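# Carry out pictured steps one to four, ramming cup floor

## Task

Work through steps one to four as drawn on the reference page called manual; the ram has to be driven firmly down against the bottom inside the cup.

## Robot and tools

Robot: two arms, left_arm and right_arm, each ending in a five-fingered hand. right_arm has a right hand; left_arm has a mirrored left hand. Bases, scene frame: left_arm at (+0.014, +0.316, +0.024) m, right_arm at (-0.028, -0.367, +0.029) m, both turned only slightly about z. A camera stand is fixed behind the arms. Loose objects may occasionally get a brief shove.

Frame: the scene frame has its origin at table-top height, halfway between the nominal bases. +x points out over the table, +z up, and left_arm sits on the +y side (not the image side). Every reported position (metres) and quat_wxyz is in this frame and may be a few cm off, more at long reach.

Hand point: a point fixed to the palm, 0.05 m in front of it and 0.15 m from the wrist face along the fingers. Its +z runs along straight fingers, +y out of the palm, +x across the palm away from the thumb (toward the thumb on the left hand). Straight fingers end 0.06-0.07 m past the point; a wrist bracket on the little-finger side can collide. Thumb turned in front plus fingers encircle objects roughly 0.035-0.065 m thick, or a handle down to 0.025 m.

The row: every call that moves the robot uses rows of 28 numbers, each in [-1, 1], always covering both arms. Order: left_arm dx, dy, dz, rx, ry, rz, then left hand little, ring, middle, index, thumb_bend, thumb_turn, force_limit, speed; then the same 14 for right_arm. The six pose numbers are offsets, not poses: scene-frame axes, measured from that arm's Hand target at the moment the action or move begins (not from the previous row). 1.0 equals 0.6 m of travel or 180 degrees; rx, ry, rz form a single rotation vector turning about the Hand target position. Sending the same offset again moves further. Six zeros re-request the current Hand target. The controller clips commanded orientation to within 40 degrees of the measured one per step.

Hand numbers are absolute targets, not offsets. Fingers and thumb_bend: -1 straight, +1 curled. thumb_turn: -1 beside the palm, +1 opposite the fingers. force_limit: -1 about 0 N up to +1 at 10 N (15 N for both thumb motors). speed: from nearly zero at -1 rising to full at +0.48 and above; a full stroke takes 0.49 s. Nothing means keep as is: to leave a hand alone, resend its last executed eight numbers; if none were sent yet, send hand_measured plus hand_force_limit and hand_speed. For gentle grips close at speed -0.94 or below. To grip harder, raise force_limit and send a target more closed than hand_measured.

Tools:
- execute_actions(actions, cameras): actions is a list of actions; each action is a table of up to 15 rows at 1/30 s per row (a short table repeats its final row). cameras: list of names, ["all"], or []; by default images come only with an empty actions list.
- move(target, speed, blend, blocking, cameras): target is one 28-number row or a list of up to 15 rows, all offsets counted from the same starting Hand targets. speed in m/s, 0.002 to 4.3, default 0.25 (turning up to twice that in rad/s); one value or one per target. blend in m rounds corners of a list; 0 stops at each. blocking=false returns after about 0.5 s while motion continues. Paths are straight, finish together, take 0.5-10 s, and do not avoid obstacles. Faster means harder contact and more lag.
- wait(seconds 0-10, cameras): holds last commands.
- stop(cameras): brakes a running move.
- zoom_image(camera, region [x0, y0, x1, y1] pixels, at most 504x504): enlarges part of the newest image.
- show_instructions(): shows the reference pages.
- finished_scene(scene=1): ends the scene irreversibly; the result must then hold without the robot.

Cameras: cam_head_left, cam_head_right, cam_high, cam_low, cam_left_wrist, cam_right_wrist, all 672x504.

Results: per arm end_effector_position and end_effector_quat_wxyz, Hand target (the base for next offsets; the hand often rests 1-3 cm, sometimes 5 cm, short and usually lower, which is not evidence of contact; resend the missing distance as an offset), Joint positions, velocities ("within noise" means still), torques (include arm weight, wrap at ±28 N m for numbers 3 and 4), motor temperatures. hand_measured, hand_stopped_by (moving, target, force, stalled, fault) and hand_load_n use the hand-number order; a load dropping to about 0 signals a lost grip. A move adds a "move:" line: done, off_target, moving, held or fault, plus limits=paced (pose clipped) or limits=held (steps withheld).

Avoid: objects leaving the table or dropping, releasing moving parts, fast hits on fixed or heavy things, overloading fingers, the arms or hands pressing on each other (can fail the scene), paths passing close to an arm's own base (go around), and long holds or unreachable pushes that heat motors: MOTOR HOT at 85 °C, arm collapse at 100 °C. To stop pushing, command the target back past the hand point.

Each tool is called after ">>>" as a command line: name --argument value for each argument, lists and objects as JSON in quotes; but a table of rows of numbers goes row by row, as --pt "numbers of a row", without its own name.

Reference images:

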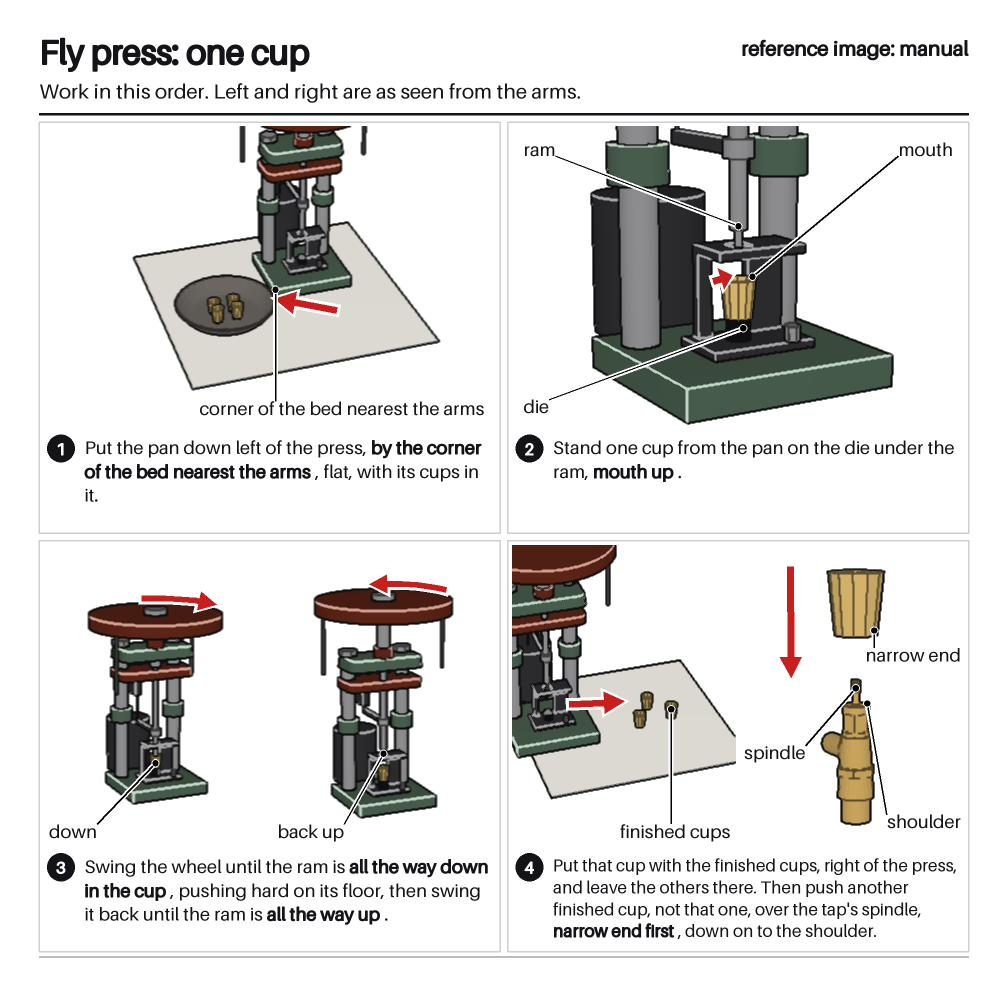

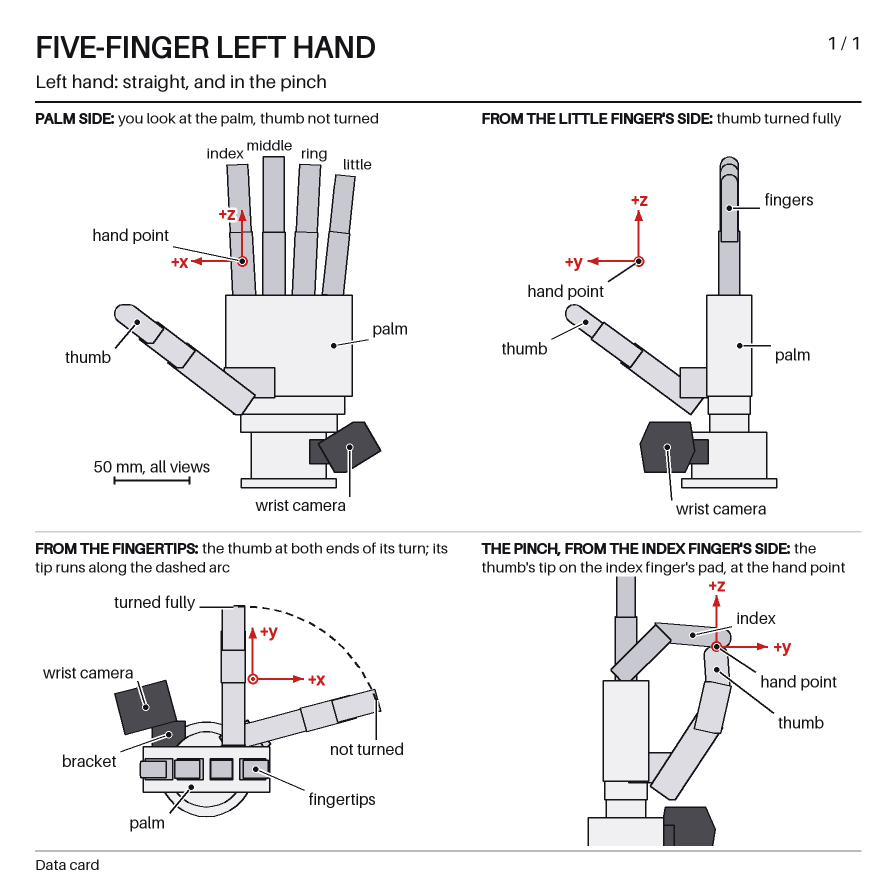

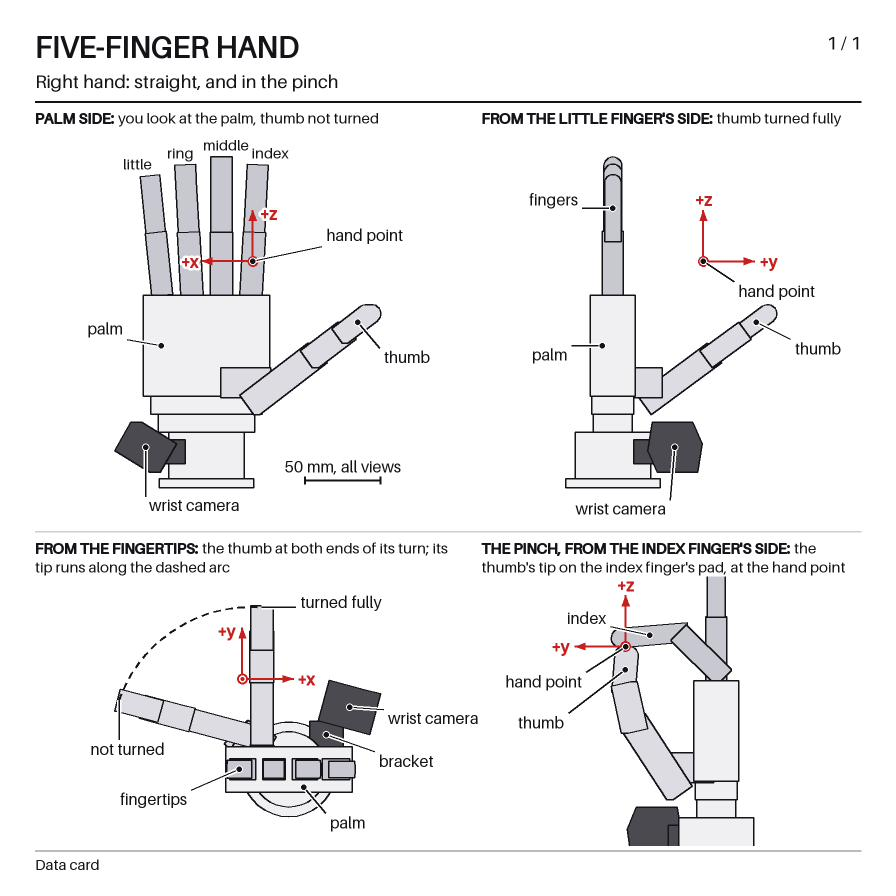

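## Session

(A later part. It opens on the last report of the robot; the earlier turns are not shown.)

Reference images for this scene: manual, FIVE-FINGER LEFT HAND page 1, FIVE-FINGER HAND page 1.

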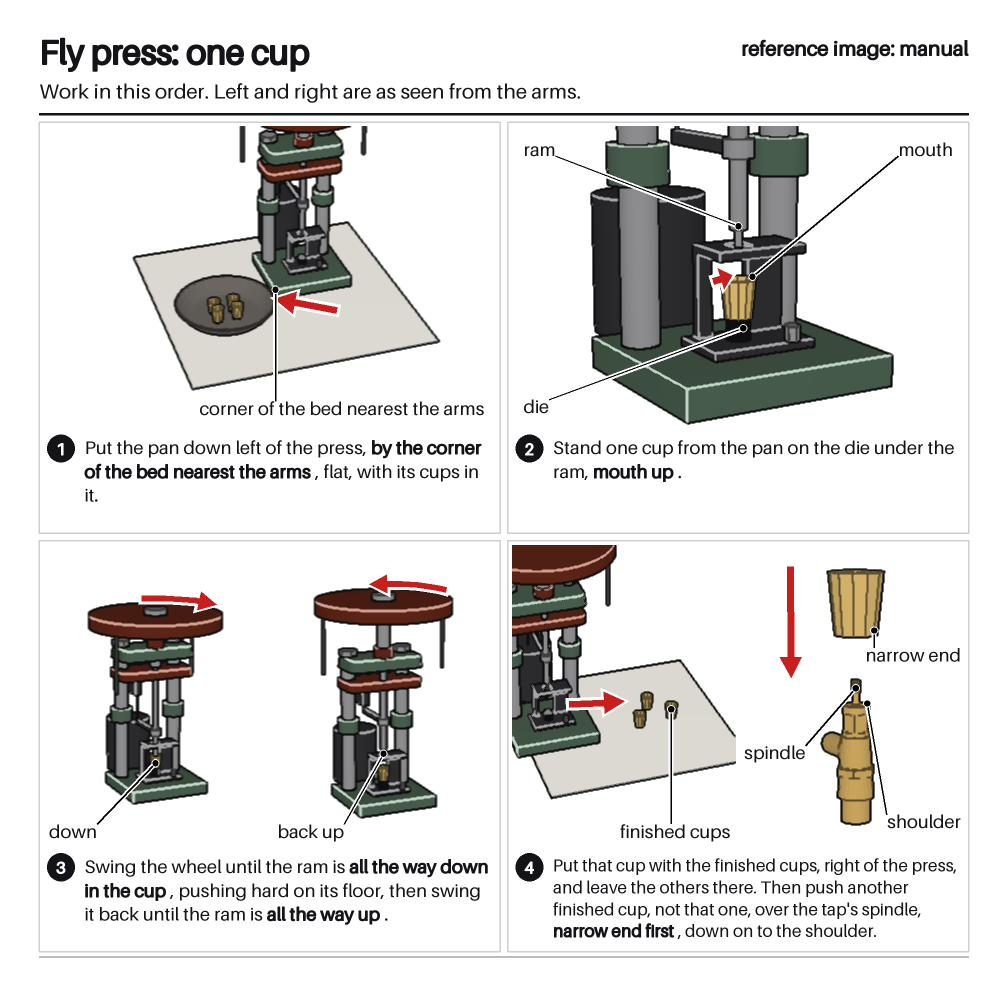

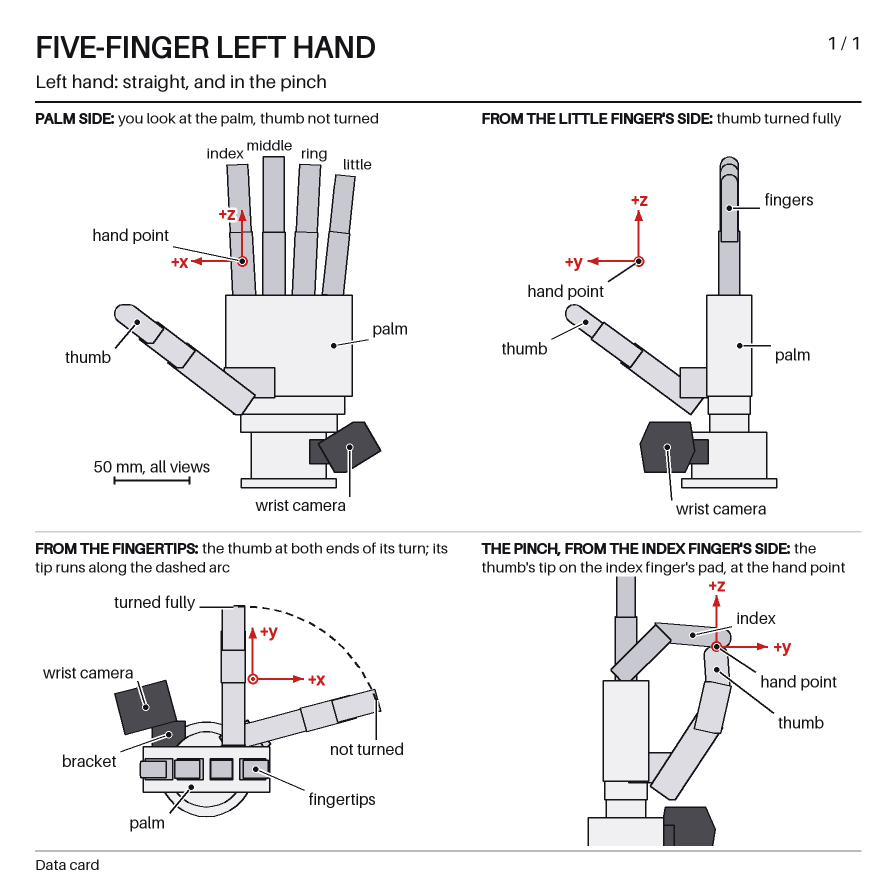

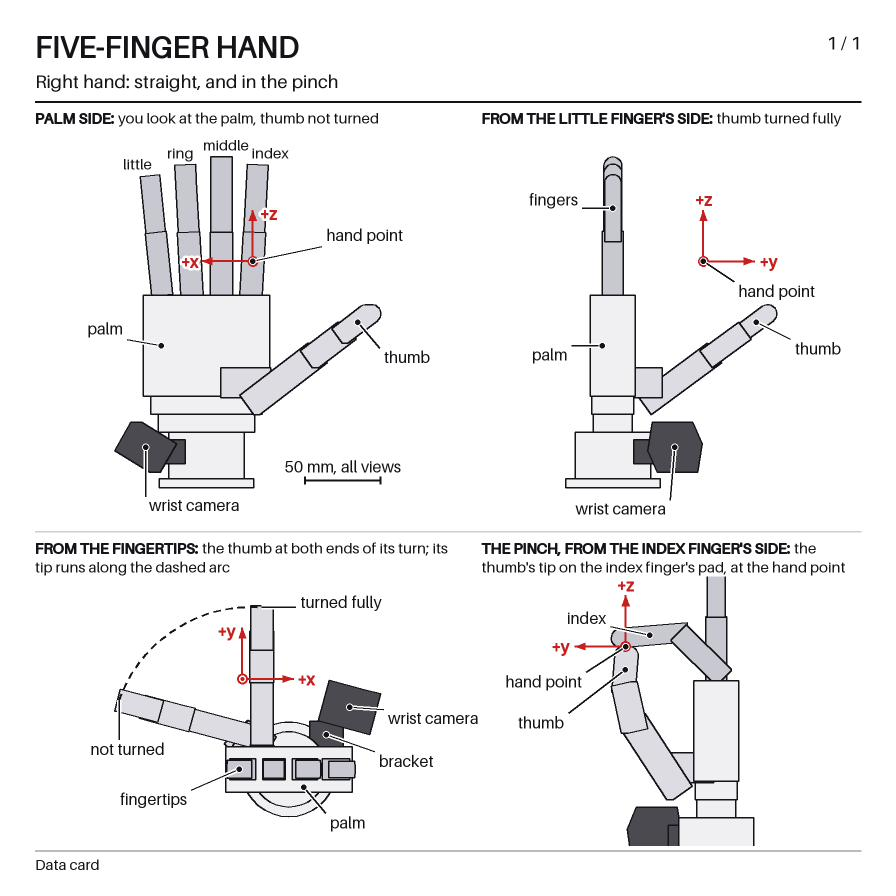

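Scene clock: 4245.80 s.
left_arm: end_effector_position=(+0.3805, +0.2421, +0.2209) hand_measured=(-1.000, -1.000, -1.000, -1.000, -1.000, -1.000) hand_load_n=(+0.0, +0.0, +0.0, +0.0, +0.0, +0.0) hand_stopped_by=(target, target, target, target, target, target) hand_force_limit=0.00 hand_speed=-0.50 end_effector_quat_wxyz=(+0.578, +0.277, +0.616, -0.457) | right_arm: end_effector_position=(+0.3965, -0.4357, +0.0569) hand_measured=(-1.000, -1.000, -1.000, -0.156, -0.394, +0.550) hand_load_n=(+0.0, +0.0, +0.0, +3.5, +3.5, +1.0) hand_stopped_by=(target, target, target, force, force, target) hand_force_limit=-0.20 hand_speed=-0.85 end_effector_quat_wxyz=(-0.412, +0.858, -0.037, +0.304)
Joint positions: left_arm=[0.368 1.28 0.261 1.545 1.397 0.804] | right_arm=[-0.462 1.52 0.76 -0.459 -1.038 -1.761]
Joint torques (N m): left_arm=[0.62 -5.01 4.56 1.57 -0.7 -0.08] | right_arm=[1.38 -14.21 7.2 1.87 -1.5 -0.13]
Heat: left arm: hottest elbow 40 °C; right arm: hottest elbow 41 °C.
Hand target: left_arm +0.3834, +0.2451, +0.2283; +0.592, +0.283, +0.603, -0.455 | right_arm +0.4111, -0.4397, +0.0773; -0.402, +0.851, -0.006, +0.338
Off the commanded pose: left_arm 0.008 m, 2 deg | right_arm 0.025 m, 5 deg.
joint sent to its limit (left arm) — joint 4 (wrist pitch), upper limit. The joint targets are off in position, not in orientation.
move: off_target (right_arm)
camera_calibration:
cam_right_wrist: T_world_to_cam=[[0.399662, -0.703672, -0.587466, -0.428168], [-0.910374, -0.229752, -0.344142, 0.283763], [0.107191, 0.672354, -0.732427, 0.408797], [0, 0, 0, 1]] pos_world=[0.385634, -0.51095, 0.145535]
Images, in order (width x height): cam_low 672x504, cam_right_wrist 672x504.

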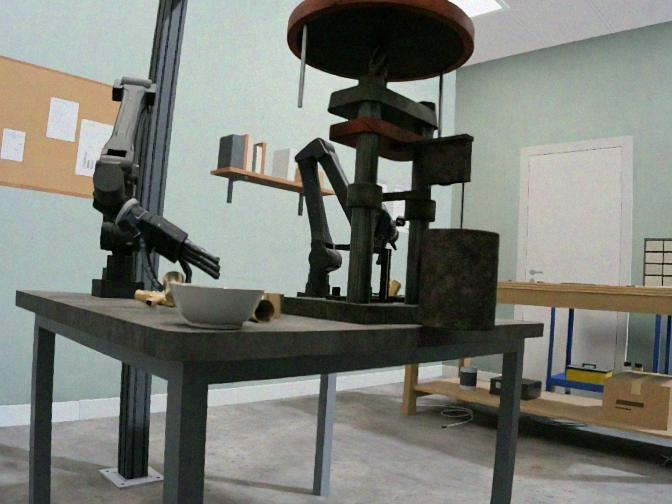

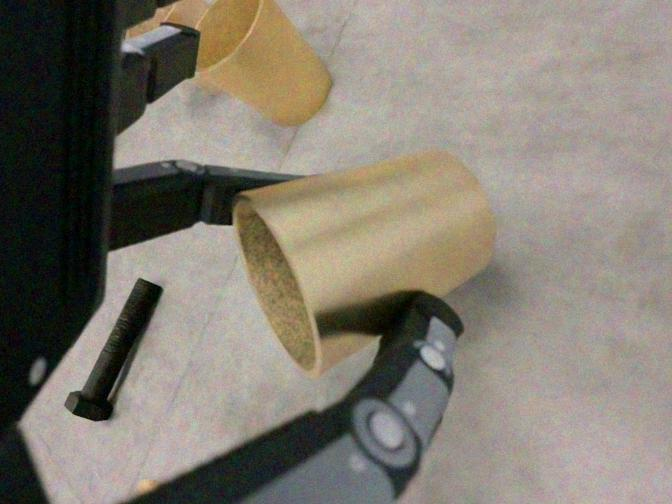

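>>> move --target '[0,0,0,0,0,0,-1,-1,-1,-1,-1,-1,0.0,-0.5,0.0,0.0,-0.08,0,0,0,-1,-1,-1,0.2,-0.3,0.55,-0.2,-0.85]' --speed 0.04

>>> move --target '[0,0,0,0,0,0,-1,-1,-1,-1,-1,-1,0.0,-0.5,0.0,0.0,-0.02,0,0,0,-1,-1,-1,0.2,-0.3,0.55,-0.2,-0.85]' --speed 0.02 --cameras '["cam_right_wrist"]'

Scene clock: 4256.77 s.
left_arm: end_effector_position=(+0.3805, +0.2421, +0.2209) hand_measured=(-1.000, -1.000, -1.000, -1.000, -1.000, -1.000) hand_load_n=(+0.0, +0.0, +0.0, +0.0, +0.0, +0.0) hand_stopped_by=(target, target, target, target, target, target) hand_force_limit=0.00 hand_speed=-0.50 end_effector_quat_wxyz=(+0.578, +0.277, +0.616, -0.457) | right_arm: end_effector_position=(+0.4008, -0.4363, +0.0271) hand_measured=(-1.000, -1.000, -1.000, -0.154, -0.392, +0.550) hand_load_n=(+0.0, +0.0, +0.0, +0.5, +0.5, +0.5) hand_stopped_by=(target, target, target, force, force, target) hand_force_limit=-0.20 hand_speed=-0.85 end_effector_quat_wxyz=(-0.410, +0.853, -0.025, +0.321)
Joint positions: left_arm=[0.368 1.28 0.261 1.545 1.397 0.804] | right_arm=[-0.463 1.592 0.718 -0.306 -1.052 -1.763]
Joint torques (N m): left_arm=[0.67 -4.95 4.57 1.52 -0.69 -0.08] | right_arm=[1.44 -11.05 6.34 2.03 -0.89 -0.12]
Heat: left arm: hottest elbow 40 °C; right arm: hottest elbow 41 °C.
Hand target: left_arm +0.3834, +0.2451, +0.2283; +0.592, +0.283, +0.603, -0.455 | right_arm +0.4111, -0.4397, +0.0293; -0.402, +0.851, -0.006, +0.338
Off the commanded pose: left_arm 0.008 m, 2 deg | right_arm 0.011 m, 3 deg.
joint sent to its limit (left arm) — joint 4 (wrist pitch), upper limit. The joint targets are off in position, not in orientation.
move: off_target (right_arm)

Scene clock: 4257.90 s.
left_arm: end_effector_position=(+0.3805, +0.2421, +0.2209) hand_measured=(-1.000, -1.000, -1.000, -1.000, -1.000, -1.000) hand_load_n=(-0.5, +0.0, +0.0, +0.0, +0.0, +0.0) hand_stopped_by=(target, target, target, target, target, target) hand_force_limit=0.00 hand_speed=-0.50 end_effector_quat_wxyz=(+0.578, +0.277, +0.616, -0.457) | right_arm: end_effector_position=(+0.4039, -0.4379, +0.0203) hand_measured=(-1.000, -1.000, -1.000, -0.154, -0.392, +0.550) hand_load_n=(+0.0, +0.0, +0.0, +0.0, +0.5, +0.0) hand_stopped_by=(target, target, target, force, force, target) hand_force_limit=-0.20 hand_speed=-0.85 end_effector_quat_wxyz=(-0.407, +0.853, -0.022, +0.326)
Joint positions: left_arm=[0.368 1.28 0.261 1.545 1.397 0.804] | right_arm=[-0.463 1.613 0.715 -0.269 -1.052 -1.763]
Joint torques (N m): left_arm=[0.73 -5.01 4.56 1.54 -0.7 -0.07] | right_arm=[1.38 -10.75 5.83 2.14 -0.89 -0.12]
Heat: left arm: hottest elbow 40 °C; right arm: hottest elbow 41 °C.
Hand target: left_arm +0.3834, +0.2451, +0.2283; +0.592, +0.283, +0.603, -0.455 | right_arm +0.4111, -0.4397, +0.0173; -0.402, +0.851, -0.006, +0.338
Off the commanded pose: left_arm 0.008 m, 2 deg | right_arm 0.008 m, 2 deg.
joint sent to its limit (left arm) — joint 4 (wrist pitch), upper limit. The joint targets are off in position, not in orientation.
move: done
camera_calibration:
cam_right_wrist: T_world_to_cam=[[0.43317, -0.709598, -0.555729, -0.470942], [-0.889826, -0.238562, -0.388971, 0.266169], [0.143438, 0.662992, -0.734756, 0.364047], [0, 0, 0, 1]] pos_world=[0.388624, -0.512042, 0.109302]
Images, in order (width x height): cam_right_wrist 672x504.

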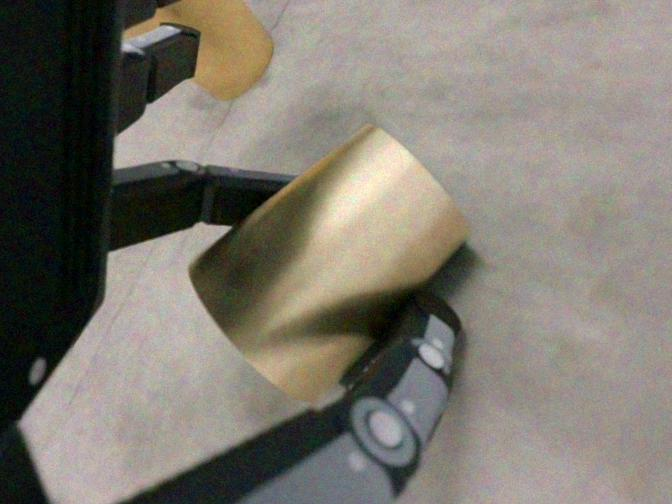

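>>> execute_actions --actions '[[[0,0,0,0,0,0,-1,-1,-1,-1,-1,-1,0.0,-0.5,0,0,0,0,0,0,-1,-1,-1,-0.6,-0.58,0.55,-0.2,-0.7]]]'

>>> move --target '[0,0,0,0,0,0,-1,-1,-1,-1,-1,-1,0.0,-0.5,-0.01,-0.015,0.13,0,0,0,-1,-1,-1,-0.6,-0.58,0.55,-0.2,-0.7]' --speed 0.06 --cameras '["cam_right_wrist"]'

Scene clock: 4278.97 s.
left_arm: end_effector_position=(+0.3805, +0.2421, +0.2209) hand_measured=(-1.000, -1.000, -1.000, -1.000, -1.000, -1.000) hand_load_n=(+0.0, +0.0, +0.0, +0.0, +0.0, +0.0) hand_stopped_by=(target, target, target, target, target, target) hand_force_limit=0.00 hand_speed=-0.50 end_effector_quat_wxyz=(+0.578, +0.277, +0.616, -0.457) | right_arm: end_effector_position=(+0.4062, -0.4338, +0.0227) hand_measured=(-1.000, -1.000, -1.000, -0.600, -0.578, +0.550) hand_load_n=(+0.0, +0.0, +0.0, +0.0, -2.5, -0.5) hand_stopped_by=(target, target, target, target, target, target) hand_force_limit=-0.20 hand_speed=-0.70 end_effector_quat_wxyz=(-0.414, +0.848, -0.016, +0.330)
Joint positions: left_arm=[0.368 1.28 0.261 1.545 1.397 0.804] | right_arm=[-0.458 1.615 0.715 -0.259 -1.071 -1.763]
Joint torques (N m): left_arm=[0.73 -5.01 4.56 1.55 -0.69 -0.07] | right_arm=[1.44 -10.99 5.82 1.8 -0.53 -0.11]
Heat: left arm: hottest elbow 40 °C; right arm: hottest elbow 41 °C.
Hand target: left_arm +0.3834, +0.2451, +0.2283; +0.592, +0.283, +0.603, -0.455 | right_arm +0.4111, -0.4397, +0.0173; -0.402, +0.851, -0.006, +0.338
Off the commanded pose: left_arm 0.008 m, 2 deg | right_arm 0.009 m, 2 deg.
joint sent to its limit (left arm) — joint 4 (wrist pitch), upper limit. The joint targets are off in position, not in orientation.

Scene clock: 4281.00 s.
left_arm: end_effector_position=(+0.3805, +0.2421, +0.2209) hand_measured=(-1.000, -1.000, -1.000, -1.000, -1.000, -1.000) hand_load_n=(+0.0, +0.0, +0.0, +0.0, +0.0, +0.0) hand_stopped_by=(target, target, target, target, target, target) hand_force_limit=0.00 hand_speed=-0.50 end_effector_quat_wxyz=(+0.578, +0.277, +0.616, -0.457) | right_arm: end_effector_position=(+0.3876, -0.4322, +0.0719) hand_measured=(-1.000, -1.000, -1.000, -0.600, -0.578, +0.550) hand_load_n=(+0.0, +0.0, +0.0, +0.0, +0.0, +0.0) hand_stopped_by=(target, target, target, target, target, target) hand_force_limit=-0.20 hand_speed=-0.70 end_effector_quat_wxyz=(-0.417, +0.854, -0.023, +0.309)
Joint positions: left_arm=[0.368 1.28 0.261 1.545 1.397 0.804] | right_arm=[-0.472 1.474 0.754 -0.526 -1.063 -1.815]
Joint torques (N m): left_arm=[0.67 -4.95 4.56 1.55 -0.69 -0.08] | right_arm=[0.21 -12.86 10.24 0.13 -0.94 -0.11]
Heat: left arm: hottest elbow 40 °C; right arm: hottest elbow 41 °C.
Hand target: left_arm +0.3834, +0.2451, +0.2283; +0.592, +0.283, +0.603, -0.455 | right_arm +0.4051, -0.4487, +0.0953; -0.402, +0.851, -0.006, +0.338
Off the commanded pose: left_arm 0.008 m, 2 deg | right_arm 0.034 m, 4 deg.
joint sent to its limit (left arm) — joint 4 (wrist pitch), upper limit. The joint targets are off in position, not in orientation.
move: off_target (right_arm)
camera_calibration:
cam_right_wrist: T_world_to_cam=[[0.429112, -0.692102, -0.580394, -0.420229], [-0.896632, -0.248741, -0.366304, 0.269781], [0.109152, 0.677586, -0.727299, 0.419557], [0, 0, 0, 1]] pos_world=[0.376424, -0.508021, 0.160067]
Images, in order (width x height): cam_right_wrist 672x504.

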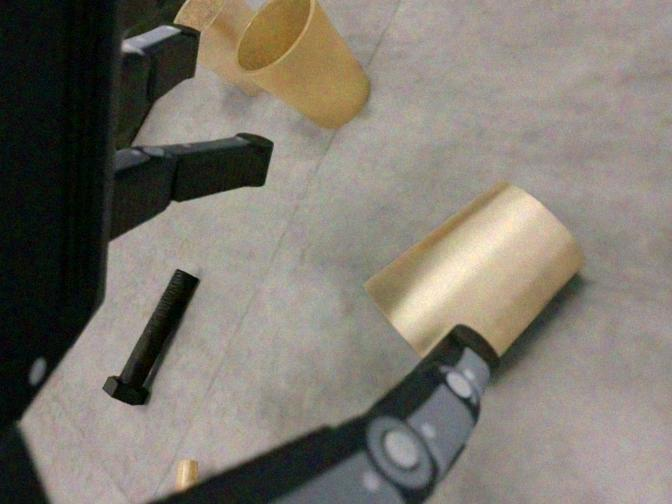

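>>> move --target '[0,0,0,0,0,0,-1,-1,-1,-1,-1,-1,0.0,-0.5,0.01,0.0,0.0,0.1022,0.1662,-0.0287,-1,-1,-0.6,-0.6,-0.58,1.0,-0.2,-0.3]' --speed 0.1 --cameras '["cam_right_wrist", "cam_head_right"]'

Scene clock: 4288.50 s.
left_arm: end_effector_position=(+0.3805, +0.2421, +0.2209) hand_measured=(-1.000, -1.000, -1.000, -1.000, -1.000, -1.000) hand_load_n=(+0.0, +0.0, +0.0, +0.0, +0.0, +0.0) hand_stopped_by=(target, target, target, target, target, target) hand_force_limit=0.00 hand_speed=-0.50 end_effector_quat_wxyz=(+0.578, +0.277, +0.616, -0.457) | right_arm: end_effector_position=(+0.3968, -0.4363, +0.0858) hand_measured=(-1.000, -1.000, -0.600, -0.600, -0.578, +1.000) hand_load_n=(+0.0, +0.0, +0.0, -0.5, +0.0, +0.0) hand_stopped_by=(target, target, target, target, target, target) hand_force_limit=-0.20 hand_speed=-0.30 end_effector_quat_wxyz=(-0.497, +0.839, -0.194, +0.109)
Joint positions: left_arm=[0.368 1.28 0.261 1.545 1.397 0.804] | right_arm=[-0.475 1.705 1.091 -1.046 -1.066 -1.661]
Joint torques (N m): left_arm=[0.67 -5.01 4.56 1.54 -0.69 -0.08] | right_arm=[0.5 -13.45 10.35 -0.53 -1.4 0.26]
Heat: left arm: hottest elbow 40 °C; right arm: hottest elbow 42 °C.
Hand target: left_arm +0.3834, +0.2451, +0.2283; +0.592, +0.283, +0.603, -0.455 | right_arm +0.4111, -0.4487, +0.0953; -0.501, +0.833, -0.200, +0.120
Off the commanded pose: left_arm 0.008 m, 2 deg | right_arm 0.021 m, 2 deg.
joint sent to its limit (left arm) — joint 4 (wrist pitch), upper limit. The joint targets are off in position, not in orientation.
move: off_target (right_arm)
camera_calibration:
cam_right_wrist: T_world_to_cam=[[0.0284772, -0.511669, -0.858711, -0.157313], [-0.990595, -0.129463, 0.0442905, 0.336179], [-0.133833, 0.849373, -0.510543, 0.584222], [0, 0, 0, 1]] pos_world=[0.415685, -0.533192, 0.148294]
Images, in order (width x height): cam_head_right 672x504, cam_right_wrist 672x504.

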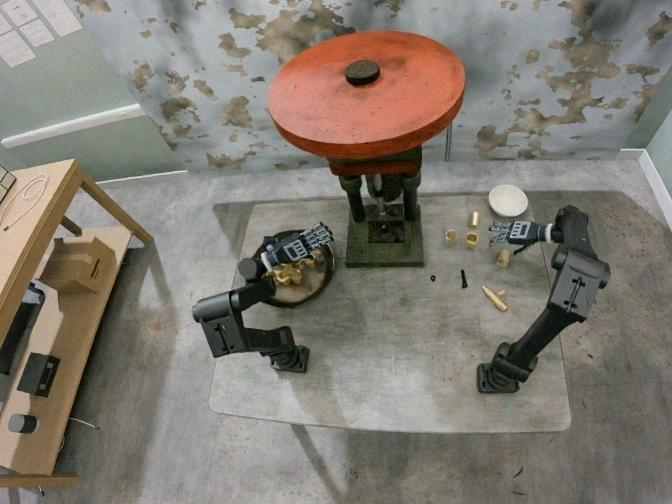

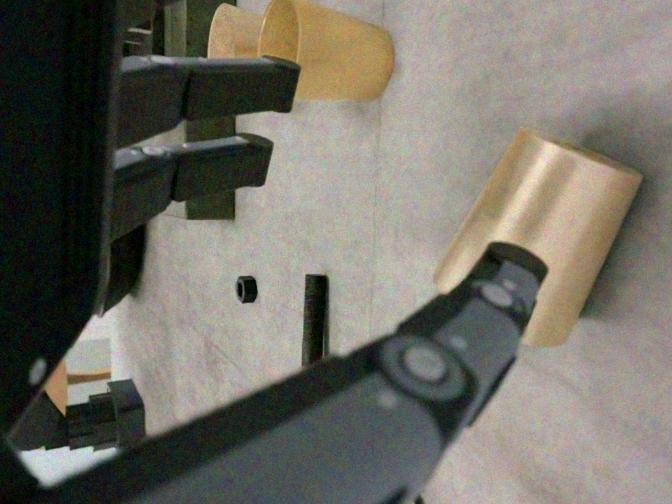

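>>> move --target '[0,0,0,0,0,0,-1,-1,-1,-1,-1,-1,0.0,-0.5,0.0,0.003,-0.075,0,0,0.015,-1,-1,-0.6,-0.6,-0.58,1.0,-0.2,-0.3]' --speed 0.06 --cameras '["cam_right_wrist"]'

Scene clock: 4301.63 s.
left_arm: end_effector_position=(+0.3805, +0.2421, +0.2209) hand_measured=(-1.000, -1.000, -1.000, -1.000, -1.000, -1.000) hand_load_n=(+0.0, +0.0, +0.0, +0.0, +0.0, -0.5) hand_stopped_by=(target, target, target, target, target, target) hand_force_limit=0.00 hand_speed=-0.50 end_effector_quat_wxyz=(+0.578, +0.277, +0.616, -0.457) | right_arm: end_effector_position=(+0.3909, -0.4338, +0.0463) hand_measured=(-1.000, -1.000, -0.600, -0.600, -0.578, +1.000) hand_load_n=(+0.0, +0.0, +0.0, -0.5, +0.0, +0.0) hand_stopped_by=(target, target, target, target, target, target) hand_force_limit=-0.20 hand_speed=-0.30 end_effector_quat_wxyz=(-0.506, +0.836, -0.198, +0.080)
Joint positions: left_arm=[0.368 1.28 0.261 1.545 1.397 0.804] | right_arm=[-0.475 1.805 1.091 -1.046 -1.066 -1.71]
Joint torques (N m): left_arm=[0.67 -4.95 4.57 1.55 -0.7 -0.08] | right_arm=[0.97 -14.27 9.18 0.49 -1.2 -0.1]
Heat: left arm: hottest elbow 39 °C; right arm: hottest elbow 43 °C.
Hand target: left_arm +0.3834, +0.2451, +0.2283; +0.592, +0.283, +0.603, -0.455 | right_arm +0.4111, -0.4469, +0.0503; -0.504, +0.838, -0.180, +0.108
Off the commanded pose: left_arm 0.008 m, 2 deg | right_arm 0.024 m, 4 deg.
joint sent to its limit (left arm) — joint 4 (wrist pitch), upper limit. The joint targets are off in position, not in orientation.
move: off_target (right_arm)
camera_calibration:
cam_right_wrist: T_world_to_cam=[[-0.00178597, -0.485623, -0.874166, -0.165938], [-0.984054, -0.154628, 0.0879107, 0.316871], [-0.177862, 0.860384, -0.477603, 0.581557], [0, 0, 0, 1]] pos_world=[0.414959, -0.531949, 0.10484]
Images, in order (width x height): cam_right_wrist 672x504.

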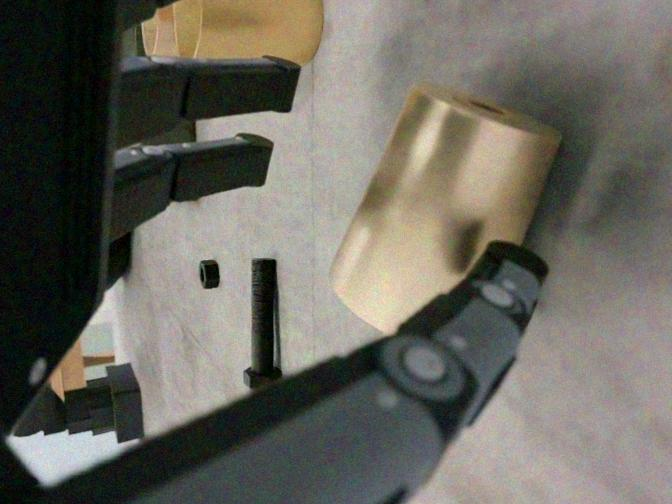

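>>> move --target '[0,0,0,0,0,0,-1,-1,-1,-1,-1,-1,0.0,-0.5,0.02,0.003,-0.035,0,0,0,-1,-1,-0.6,-0.6,-0.58,1.0,-0.2,-0.3]' --speed 0.04 --cameras '["cam_right_wrist"]'

Scene clock: 4313.03 s.
left_arm: end_effector_position=(+0.3805, +0.2421, +0.2209) hand_measured=(-1.000, -1.000, -1.000, -1.000, -1.000, -1.000) hand_load_n=(+0.0, +0.0, -0.5, +0.0, +0.0, +0.0) hand_stopped_by=(target, target, target, target, target, target) hand_force_limit=0.00 hand_speed=-0.50 end_effector_quat_wxyz=(+0.578, +0.277, +0.616, -0.457) | right_arm: end_effector_position=(+0.4024, -0.4399, +0.0253) hand_measured=(-1.000, -1.000, -0.600, -0.600, -0.578, +1.000) hand_load_n=(+0.0, +0.0, +0.0, +0.0, +0.0, +0.0) hand_stopped_by=(target, target, target, target, target, target) hand_force_limit=-0.20 hand_speed=-0.30 end_effector_quat_wxyz=(-0.503, +0.838, -0.191, +0.091)
Joint positions: left_arm=[0.368 1.28 0.261 1.545 1.397 0.804] | right_arm=[-0.475 1.854 1.1 -0.979 -1.066 -1.712]
Joint torques (N m): left_arm=[0.67 -5.01 4.53 1.55 -0.7 -0.07] | right_arm=[1.9 -14.33 9.17 0.61 -1.32 0.22]
Heat: left arm: hottest elbow 39 °C; right arm: hottest elbow 43 °C.
Hand target: left_arm +0.3834, +0.2451, +0.2283; +0.592, +0.283, +0.603, -0.455 | right_arm +0.4231, -0.4451, +0.0293; -0.504, +0.838, -0.180, +0.108
Off the commanded pose: left_arm 0.008 m, 2 deg | right_arm 0.022 m, 2 deg.
joint sent to its limit (left arm) — joint 4 (wrist pitch), upper limit. The joint targets are off in position, not in orientation.
move: off_target (right_arm)
camera_calibration:
cam_right_wrist: T_world_to_cam=[[0.0208105, -0.497471, -0.867231, -0.201818], [-0.985908, -0.154222, 0.0648082, 0.330573], [-0.165986, 0.853661, -0.493671, 0.571464], [0, 0, 0, 1]] pos_world=[0.42497, -0.537254, 0.0856686]
Images, in order (width x height): cam_right_wrist 672x504.

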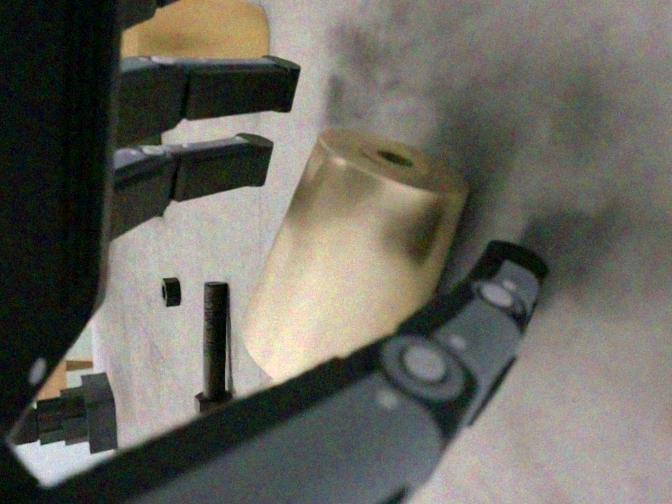

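>>> move --target '[0,0,0,0,0,0,-1,-1,-1,-1,-1,-1,0.0,-0.5,0.0,0.0233,-0.012,0,0,0,-1,-1,-0.6,-0.6,-0.58,1.0,-0.2,-0.3]' --speed 0.03 --cameras '["cam_right_wrist"]'

Scene clock: 4320.00 s.
left_arm: end_effector_position=(+0.3805, +0.2421, +0.2209) hand_measured=(-1.000, -1.000, -1.000, -1.000, -1.000, -1.000) hand_load_n=(+0.0, +0.0, +0.0, +0.0, +0.0, +0.0) hand_stopped_by=(target, target, target, target, target, target) hand_force_limit=0.00 hand_speed=-0.50 end_effector_quat_wxyz=(+0.578, +0.277, +0.616, -0.457) | right_arm: end_effector_position=(+0.4161, -0.4360, +0.0230) hand_measured=(-1.000, -1.000, -0.600, -0.600, -0.578, +1.000) hand_load_n=(+0.0, +0.0, +0.0, +0.0, +0.5, +0.0) hand_stopped_by=(target, target, target, target, target, target) hand_force_limit=-0.20 hand_speed=-0.30 end_effector_quat_wxyz=(-0.499, +0.840, -0.184, +0.105)
Joint positions: left_arm=[0.368 1.28 0.261 1.545 1.397 0.804] | right_arm=[-0.454 1.854 1.1 -0.904 -1.068 -1.661]
Joint torques (N m): left_arm=[0.62 -4.95 4.57 1.52 -0.69 -0.07] | right_arm=[1.96 -15.03 6.24 0.84 -1.41 0.28]
Heat: left arm: hottest elbow 39 °C; right arm: hottest elbow 43 °C.
Hand target: left_arm +0.3834, +0.2451, +0.2283; +0.592, +0.283, +0.603, -0.455 | right_arm +0.4231, -0.4312, +0.0221; -0.504, +0.838, -0.180, +0.108
Off the commanded pose: left_arm 0.008 m, 2 deg | right_arm 0.009 m, 1 deg.
joint sent to its limit (left arm) — joint 4 (wrist pitch), upper limit. The joint targets are off in position, not in orientation.
move: done
camera_calibration:
cam_right_wrist: T_world_to_cam=[[0.0423631, -0.511041, -0.858512, -0.217127], [-0.987762, -0.150524, 0.0408606, 0.34779], [-0.150108, 0.846274, -0.511163, 0.55993], [0, 0, 0, 1]] pos_world=[0.436782, -0.532464, 0.0855989]
Images, in order (width x height): cam_right_wrist 672x504.

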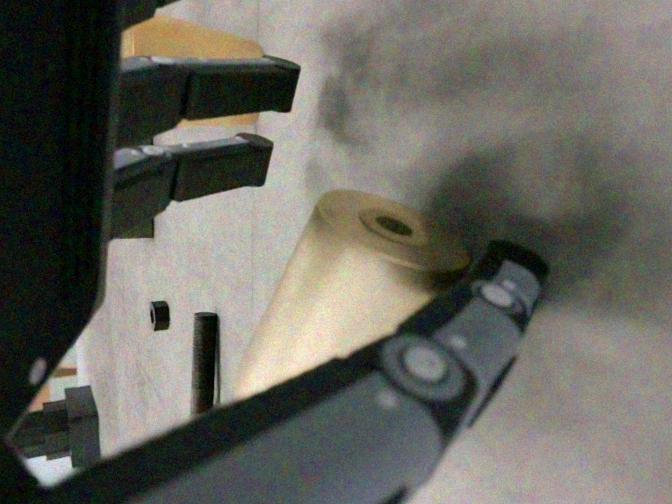

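>>> move --target '[0,0,0,0,0,0,-1,-1,-1,-1,-1,-1,0.0,-0.5,-0.03,0.012,0.0,0,0,0,-1,-1,-0.6,-0.6,-0.58,1.0,-0.2,-0.3]' --speed 0.03 --cameras '["cam_right_wrist"]'

Scene clock: 4327.70 s.
left_arm: end_effector_position=(+0.3805, +0.2421, +0.2209) hand_measured=(-1.000, -1.000, -1.000, -1.000, -1.000, -1.000) hand_load_n=(+0.0, +0.0, +0.0, +0.0, +0.0, +0.0) hand_stopped_by=(target, target, target, target, target, target) hand_force_limit=0.00 hand_speed=-0.50 end_effector_quat_wxyz=(+0.578, +0.277, +0.616, -0.457) | right_arm: end_effector_position=(+0.4111, -0.4335, +0.0214) hand_measured=(-1.000, -1.000, -0.600, -0.600, -0.578, +1.000) hand_load_n=(+0.0, +0.0, +0.0, +0.0, -1.0, -2.5) hand_stopped_by=(target, target, target, target, target, target) hand_force_limit=-0.20 hand_speed=-0.30 end_effector_quat_wxyz=(-0.499, +0.840, -0.176, +0.119)
Joint positions: left_arm=[0.368 1.28 0.261 1.545 1.397 0.804] | right_arm=[-0.457 1.834 1.062 -0.862 -1.077 -1.67]
Joint torques (N m): left_arm=[0.73 -4.95 4.57 1.52 -0.69 -0.08] | right_arm=[1.73 -16.32 4.37 0.38 -0.95 0.22]
Heat: left arm: hottest elbow 39 °C; right arm: hottest elbow 42 °C.
Hand target: left_arm +0.3834, +0.2451, +0.2283; +0.592, +0.283, +0.603, -0.455 | right_arm +0.4051, -0.4240, +0.0221; -0.504, +0.838, -0.180, +0.108
Off the commanded pose: left_arm 0.008 m, 2 deg | right_arm 0.011 m, 1 deg.
joint sent to its limit (left arm) — joint 4 (wrist pitch), upper limit. The joint targets are off in position, not in orientation.
move: off_target (right_arm)
camera_calibration:
cam_right_wrist: T_world_to_cam=[[0.0700494, -0.51586, -0.853804, -0.230682], [-0.988482, -0.150996, 0.0101315, 0.344019], [-0.134148, 0.843261, -0.520495, 0.54848], [0, 0, 0, 1]] pos_world=[0.429794, -0.529566, 0.0850387]
Images, in order (width x height): cam_right_wrist 672x504.

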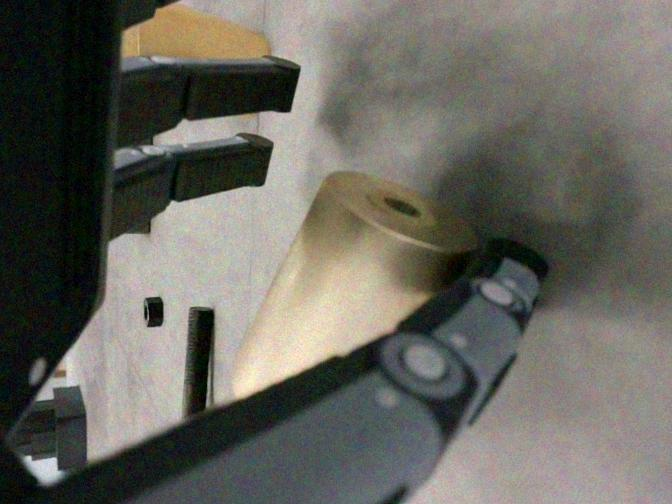

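>>> move --target '[0,0,0,0,0,0,-1,-1,-1,-1,-1,-1,0.0,-0.5,-0.015,-0.004,0.012,0,0,0,-1,-1,-0.6,-0.6,-0.54,1.0,-0.2,-0.3]' --speed 0.03 --cameras '["cam_right_wrist"]'

Scene clock: 4340.30 s.
left_arm: end_effector_position=(+0.3805, +0.2421, +0.2209) hand_measured=(-1.000, -1.000, -1.000, -1.000, -1.000, -1.000) hand_load_n=(+0.0, +0.0, -0.5, +0.0, +0.0, +0.0) hand_stopped_by=(target, target, target, target, target, target) hand_force_limit=0.00 hand_speed=-0.50 end_effector_quat_wxyz=(+0.578, +0.277, +0.616, -0.457) | right_arm: end_effector_position=(+0.4010, -0.4291, +0.0212) hand_measured=(-1.000, -1.000, -0.600, -0.600, -0.540, +1.000) hand_load_n=(+0.0, +0.0, +0.0, +0.0, +0.0, -1.5) hand_stopped_by=(target, target, target, target, target, target) hand_force_limit=-0.20 hand_speed=-0.30 end_effector_quat_wxyz=(-0.501, +0.839, -0.179, +0.112)
Joint positions: left_arm=[0.368 1.28 0.261 1.545 1.397 0.804] | right_arm=[-0.458 1.822 1.039 -0.872 -1.077 -1.675]
Joint torques (N m): left_arm=[0.67 -5.01 4.56 1.54 -0.69 -0.08] | right_arm=[0.67 -16.97 5.15 -0.81 -0.91 0]
Heat: left arm: hottest elbow 39 °C; right arm: hottest elbow 41 °C.
Hand target: left_arm +0.3834, +0.2451, +0.2283; +0.592, +0.283, +0.603, -0.455 | right_arm +0.3961, -0.4264, +0.0293; -0.504, +0.838, -0.180, +0.108
Off the commanded pose: left_arm 0.008 m, 2 deg | right_arm 0.010 m, 1 deg.
joint sent to its limit (left arm) — joint 4 (wrist pitch), upper limit. The joint targets are off in position, not in orientation.
move: done
camera_calibration:
cam_right_wrist: T_world_to_cam=[[0.0583678, -0.509431, -0.85853, -0.220379], [-0.988147, -0.151797, 0.0228927, 0.333989], [-0.141984, 0.847017, -0.512252, 0.547914], [0, 0, 0, 1]] pos_world=[0.420688, -0.525662, 0.0838223]
Images, in order (width x height): cam_right_wrist 672x504.

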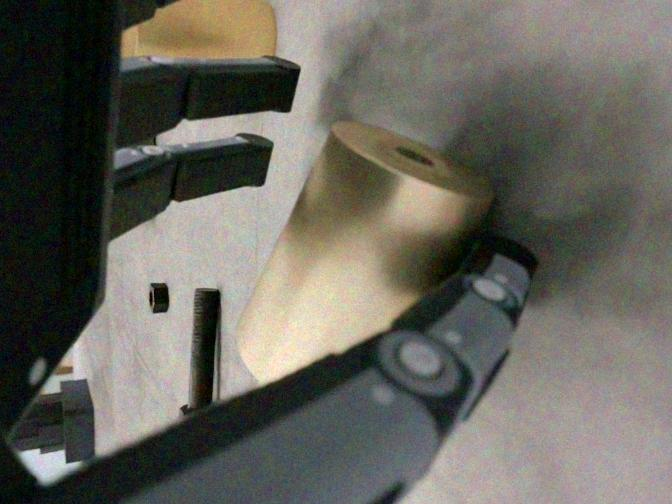

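>>> execute_actions --actions '[[[0,0,0,0,0,0,-1,-1,-1,-1,-1,-1,0.0,-0.5,0,0,0,0,0,0,-1,-1,0.2,0.2,-0.2,1.0,0.0,-0.85]]]'

>>> wait --seconds 3 --cameras '["cam_right_wrist"]'

Scene clock: 4347.47 s.
left_arm: end_effector_position=(+0.3805, +0.2421, +0.2209) hand_measured=(-1.000, -1.000, -1.000, -1.000, -1.000, -1.000) hand_load_n=(+0.0, +0.0, +0.0, +0.0, +0.0, +0.0) hand_stopped_by=(target, target, target, target, target, target) hand_force_limit=0.00 hand_speed=-0.50 end_effector_quat_wxyz=(+0.578, +0.277, +0.616, -0.457) | right_arm: end_effector_position=(+0.3950, -0.4190, +0.0224) hand_measured=(-1.000, -1.000, -0.160, -0.186, -0.326, +1.000) hand_load_n=(+0.0, +0.0, +5.0, +4.0, +8.5, -1.0) hand_stopped_by=(target, target, force, force, force, target) hand_force_limit=0.00 hand_speed=-0.85 end_effector_quat_wxyz=(-0.509, +0.836, -0.182, +0.098)
Joint positions: left_arm=[0.368 1.28 0.261 1.545 1.397 0.804] | right_arm=[-0.446 1.82 1.031 -0.893 -1.086 -1.674]
Joint torques (N m): left_arm=[0.67 -4.89 4.56 1.54 -0.69 -0.08] | right_arm=[0.79 -16.62 5.83 -0.58 -0.57 -0.02]
Heat: left arm: hottest elbow 39 °C; right arm: hottest elbow 40 °C.
Hand target: left_arm +0.3834, +0.2451, +0.2283; +0.592, +0.283, +0.603, -0.455 | right_arm +0.3961, -0.4264, +0.0293; -0.504, +0.838, -0.180, +0.108
Off the commanded pose: left_arm 0.008 m, 2 deg | right_arm 0.010 m, 1 deg.
joint sent to its limit (left arm) — joint 4 (wrist pitch), upper limit. The joint targets are off in position, not in orientation.

Scene clock: 4350.47 s.
left_arm: end_effector_position=(+0.3805, +0.2421, +0.2209) hand_measured=(-1.000, -1.000, -1.000, -1.000, -1.000, -1.000) hand_load_n=(+0.0, +0.0, +0.0, +0.0, +0.0, +0.0) hand_stopped_by=(target, target, target, target, target, target) hand_force_limit=0.00 hand_speed=-0.50 end_effector_quat_wxyz=(+0.578, +0.277, +0.616, -0.457) | right_arm: end_effector_position=(+0.3950, -0.4190, +0.0224) hand_measured=(-1.000, -1.000, -0.160, -0.186, -0.326, +1.000) hand_load_n=(+0.0, +0.0, +4.5, +4.0, +9.0, -1.0) hand_stopped_by=(target, target, force, force, force, target) hand_force_limit=0.00 hand_speed=-0.85 end_effector_quat_wxyz=(-0.509, +0.836, -0.182, +0.098)
Joint positions: left_arm=[0.368 1.28 0.261 1.545 1.397 0.804] | right_arm=[-0.446 1.82 1.031 -0.893 -1.086 -1.674]
Joint torques (N m): left_arm=[0.67 -5.01 4.56 1.55 -0.69 -0.07] | right_arm=[0.79 -16.62 5.81 -0.57 -0.57 -0.04]
Heat: left arm: hottest elbow 39 °C; right arm: hottest elbow 40 °C.
Hand target: left_arm +0.3834, +0.2451, +0.2283; +0.592, +0.283, +0.603, -0.455 | right_arm +0.3961, -0.4264, +0.0293; -0.504, +0.838, -0.180, +0.108
Off the commanded pose: left_arm 0.008 m, 2 deg | right_arm 0.010 m, 1 deg.
wait: 3.00 s; at rest by 0.17 s
camera_calibration:
cam_right_wrist: T_world_to_cam=[[0.044923, -0.490547, -0.870256, -0.200241], [-0.985781, -0.162962, 0.0409723, 0.323586], [-0.161918, 0.856041, -0.490893, 0.550259], [0, 0, 0, 1]] pos_world=[0.417077, -0.51654, 0.0825998]
Images, in order (width x height): cam_right_wrist 672x504.

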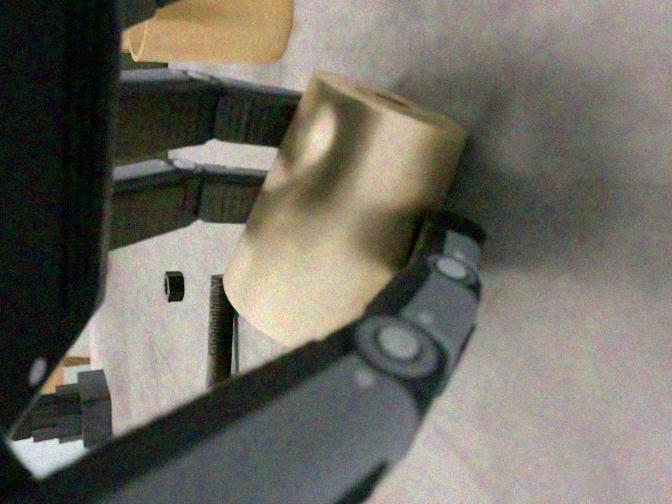

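>>> move --target '[0,0,0,0,0,0,-1,-1,-1,-1,-1,-1,0.0,-0.5,0.0,0.0,0.1,0,0,0,-1,-1,0.2,0.2,-0.2,1.0,0.0,-0.85]' --speed 0.05 --cameras '["cam_right_wrist"]'

Scene clock: 4355.60 s.
left_arm: end_effector_position=(+0.3805, +0.2421, +0.2209) hand_measured=(-1.000, -1.000, -1.000, -1.000, -1.000, -1.000) hand_load_n=(-0.5, +0.0, +0.0, +0.0, +0.0, +0.0) hand_stopped_by=(target, target, target, target, target, target) hand_force_limit=0.00 hand_speed=-0.50 end_effector_quat_wxyz=(+0.578, +0.277, +0.616, -0.457) | right_arm: end_effector_position=(+0.3790, -0.4123, +0.0651) hand_measured=(-1.000, -1.000, -0.160, -0.186, -0.326, +1.000) hand_load_n=(+0.0, +0.0, +3.5, +4.0, +9.0, -1.0) hand_stopped_by=(target, target, force, force, force, target) hand_force_limit=0.00 hand_speed=-0.85 end_effector_quat_wxyz=(-0.510, +0.835, -0.191, +0.080)
Joint positions: left_arm=[0.368 1.28 0.261 1.545 1.397 0.804] | right_arm=[-0.446 1.725 1.036 -1.034 -1.078 -1.675]
Joint torques (N m): left_arm=[0.67 -5.01 4.56 1.52 -0.7 -0.08] | right_arm=[0.85 -17.14 9.99 -0.75 -0.81 -0.02]
Heat: left arm: hottest elbow 39 °C; right arm: hottest elbow 40 °C.
Hand target: left_arm +0.3834, +0.2451, +0.2283; +0.592, +0.283, +0.603, -0.455 | right_arm +0.3961, -0.4264, +0.0893; -0.504, +0.838, -0.180, +0.108
Off the commanded pose: left_arm 0.008 m, 2 deg | right_arm 0.033 m, 4 deg.
joint sent to its limit (left arm) — joint 4 (wrist pitch), upper limit. The joint targets are off in position, not in orientation.
move: off_target (right_arm)
camera_calibration:
cam_right_wrist: T_world_to_cam=[[0.0114705, -0.480822, -0.876743, -0.141956], [-0.983168, -0.16531, 0.0777963, 0.302775], [-0.182341, 0.861094, -0.474625, 0.571749], [0, 0, 0, 1]] pos_world=[0.40356, -0.510533, 0.123353]
Images, in order (width x height): cam_right_wrist 672x504.

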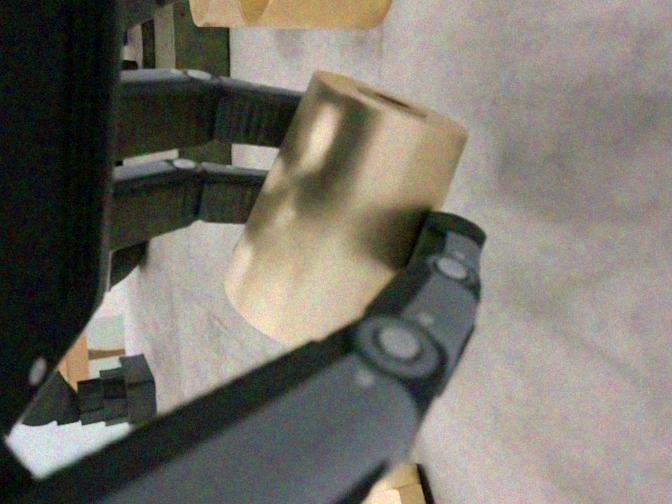

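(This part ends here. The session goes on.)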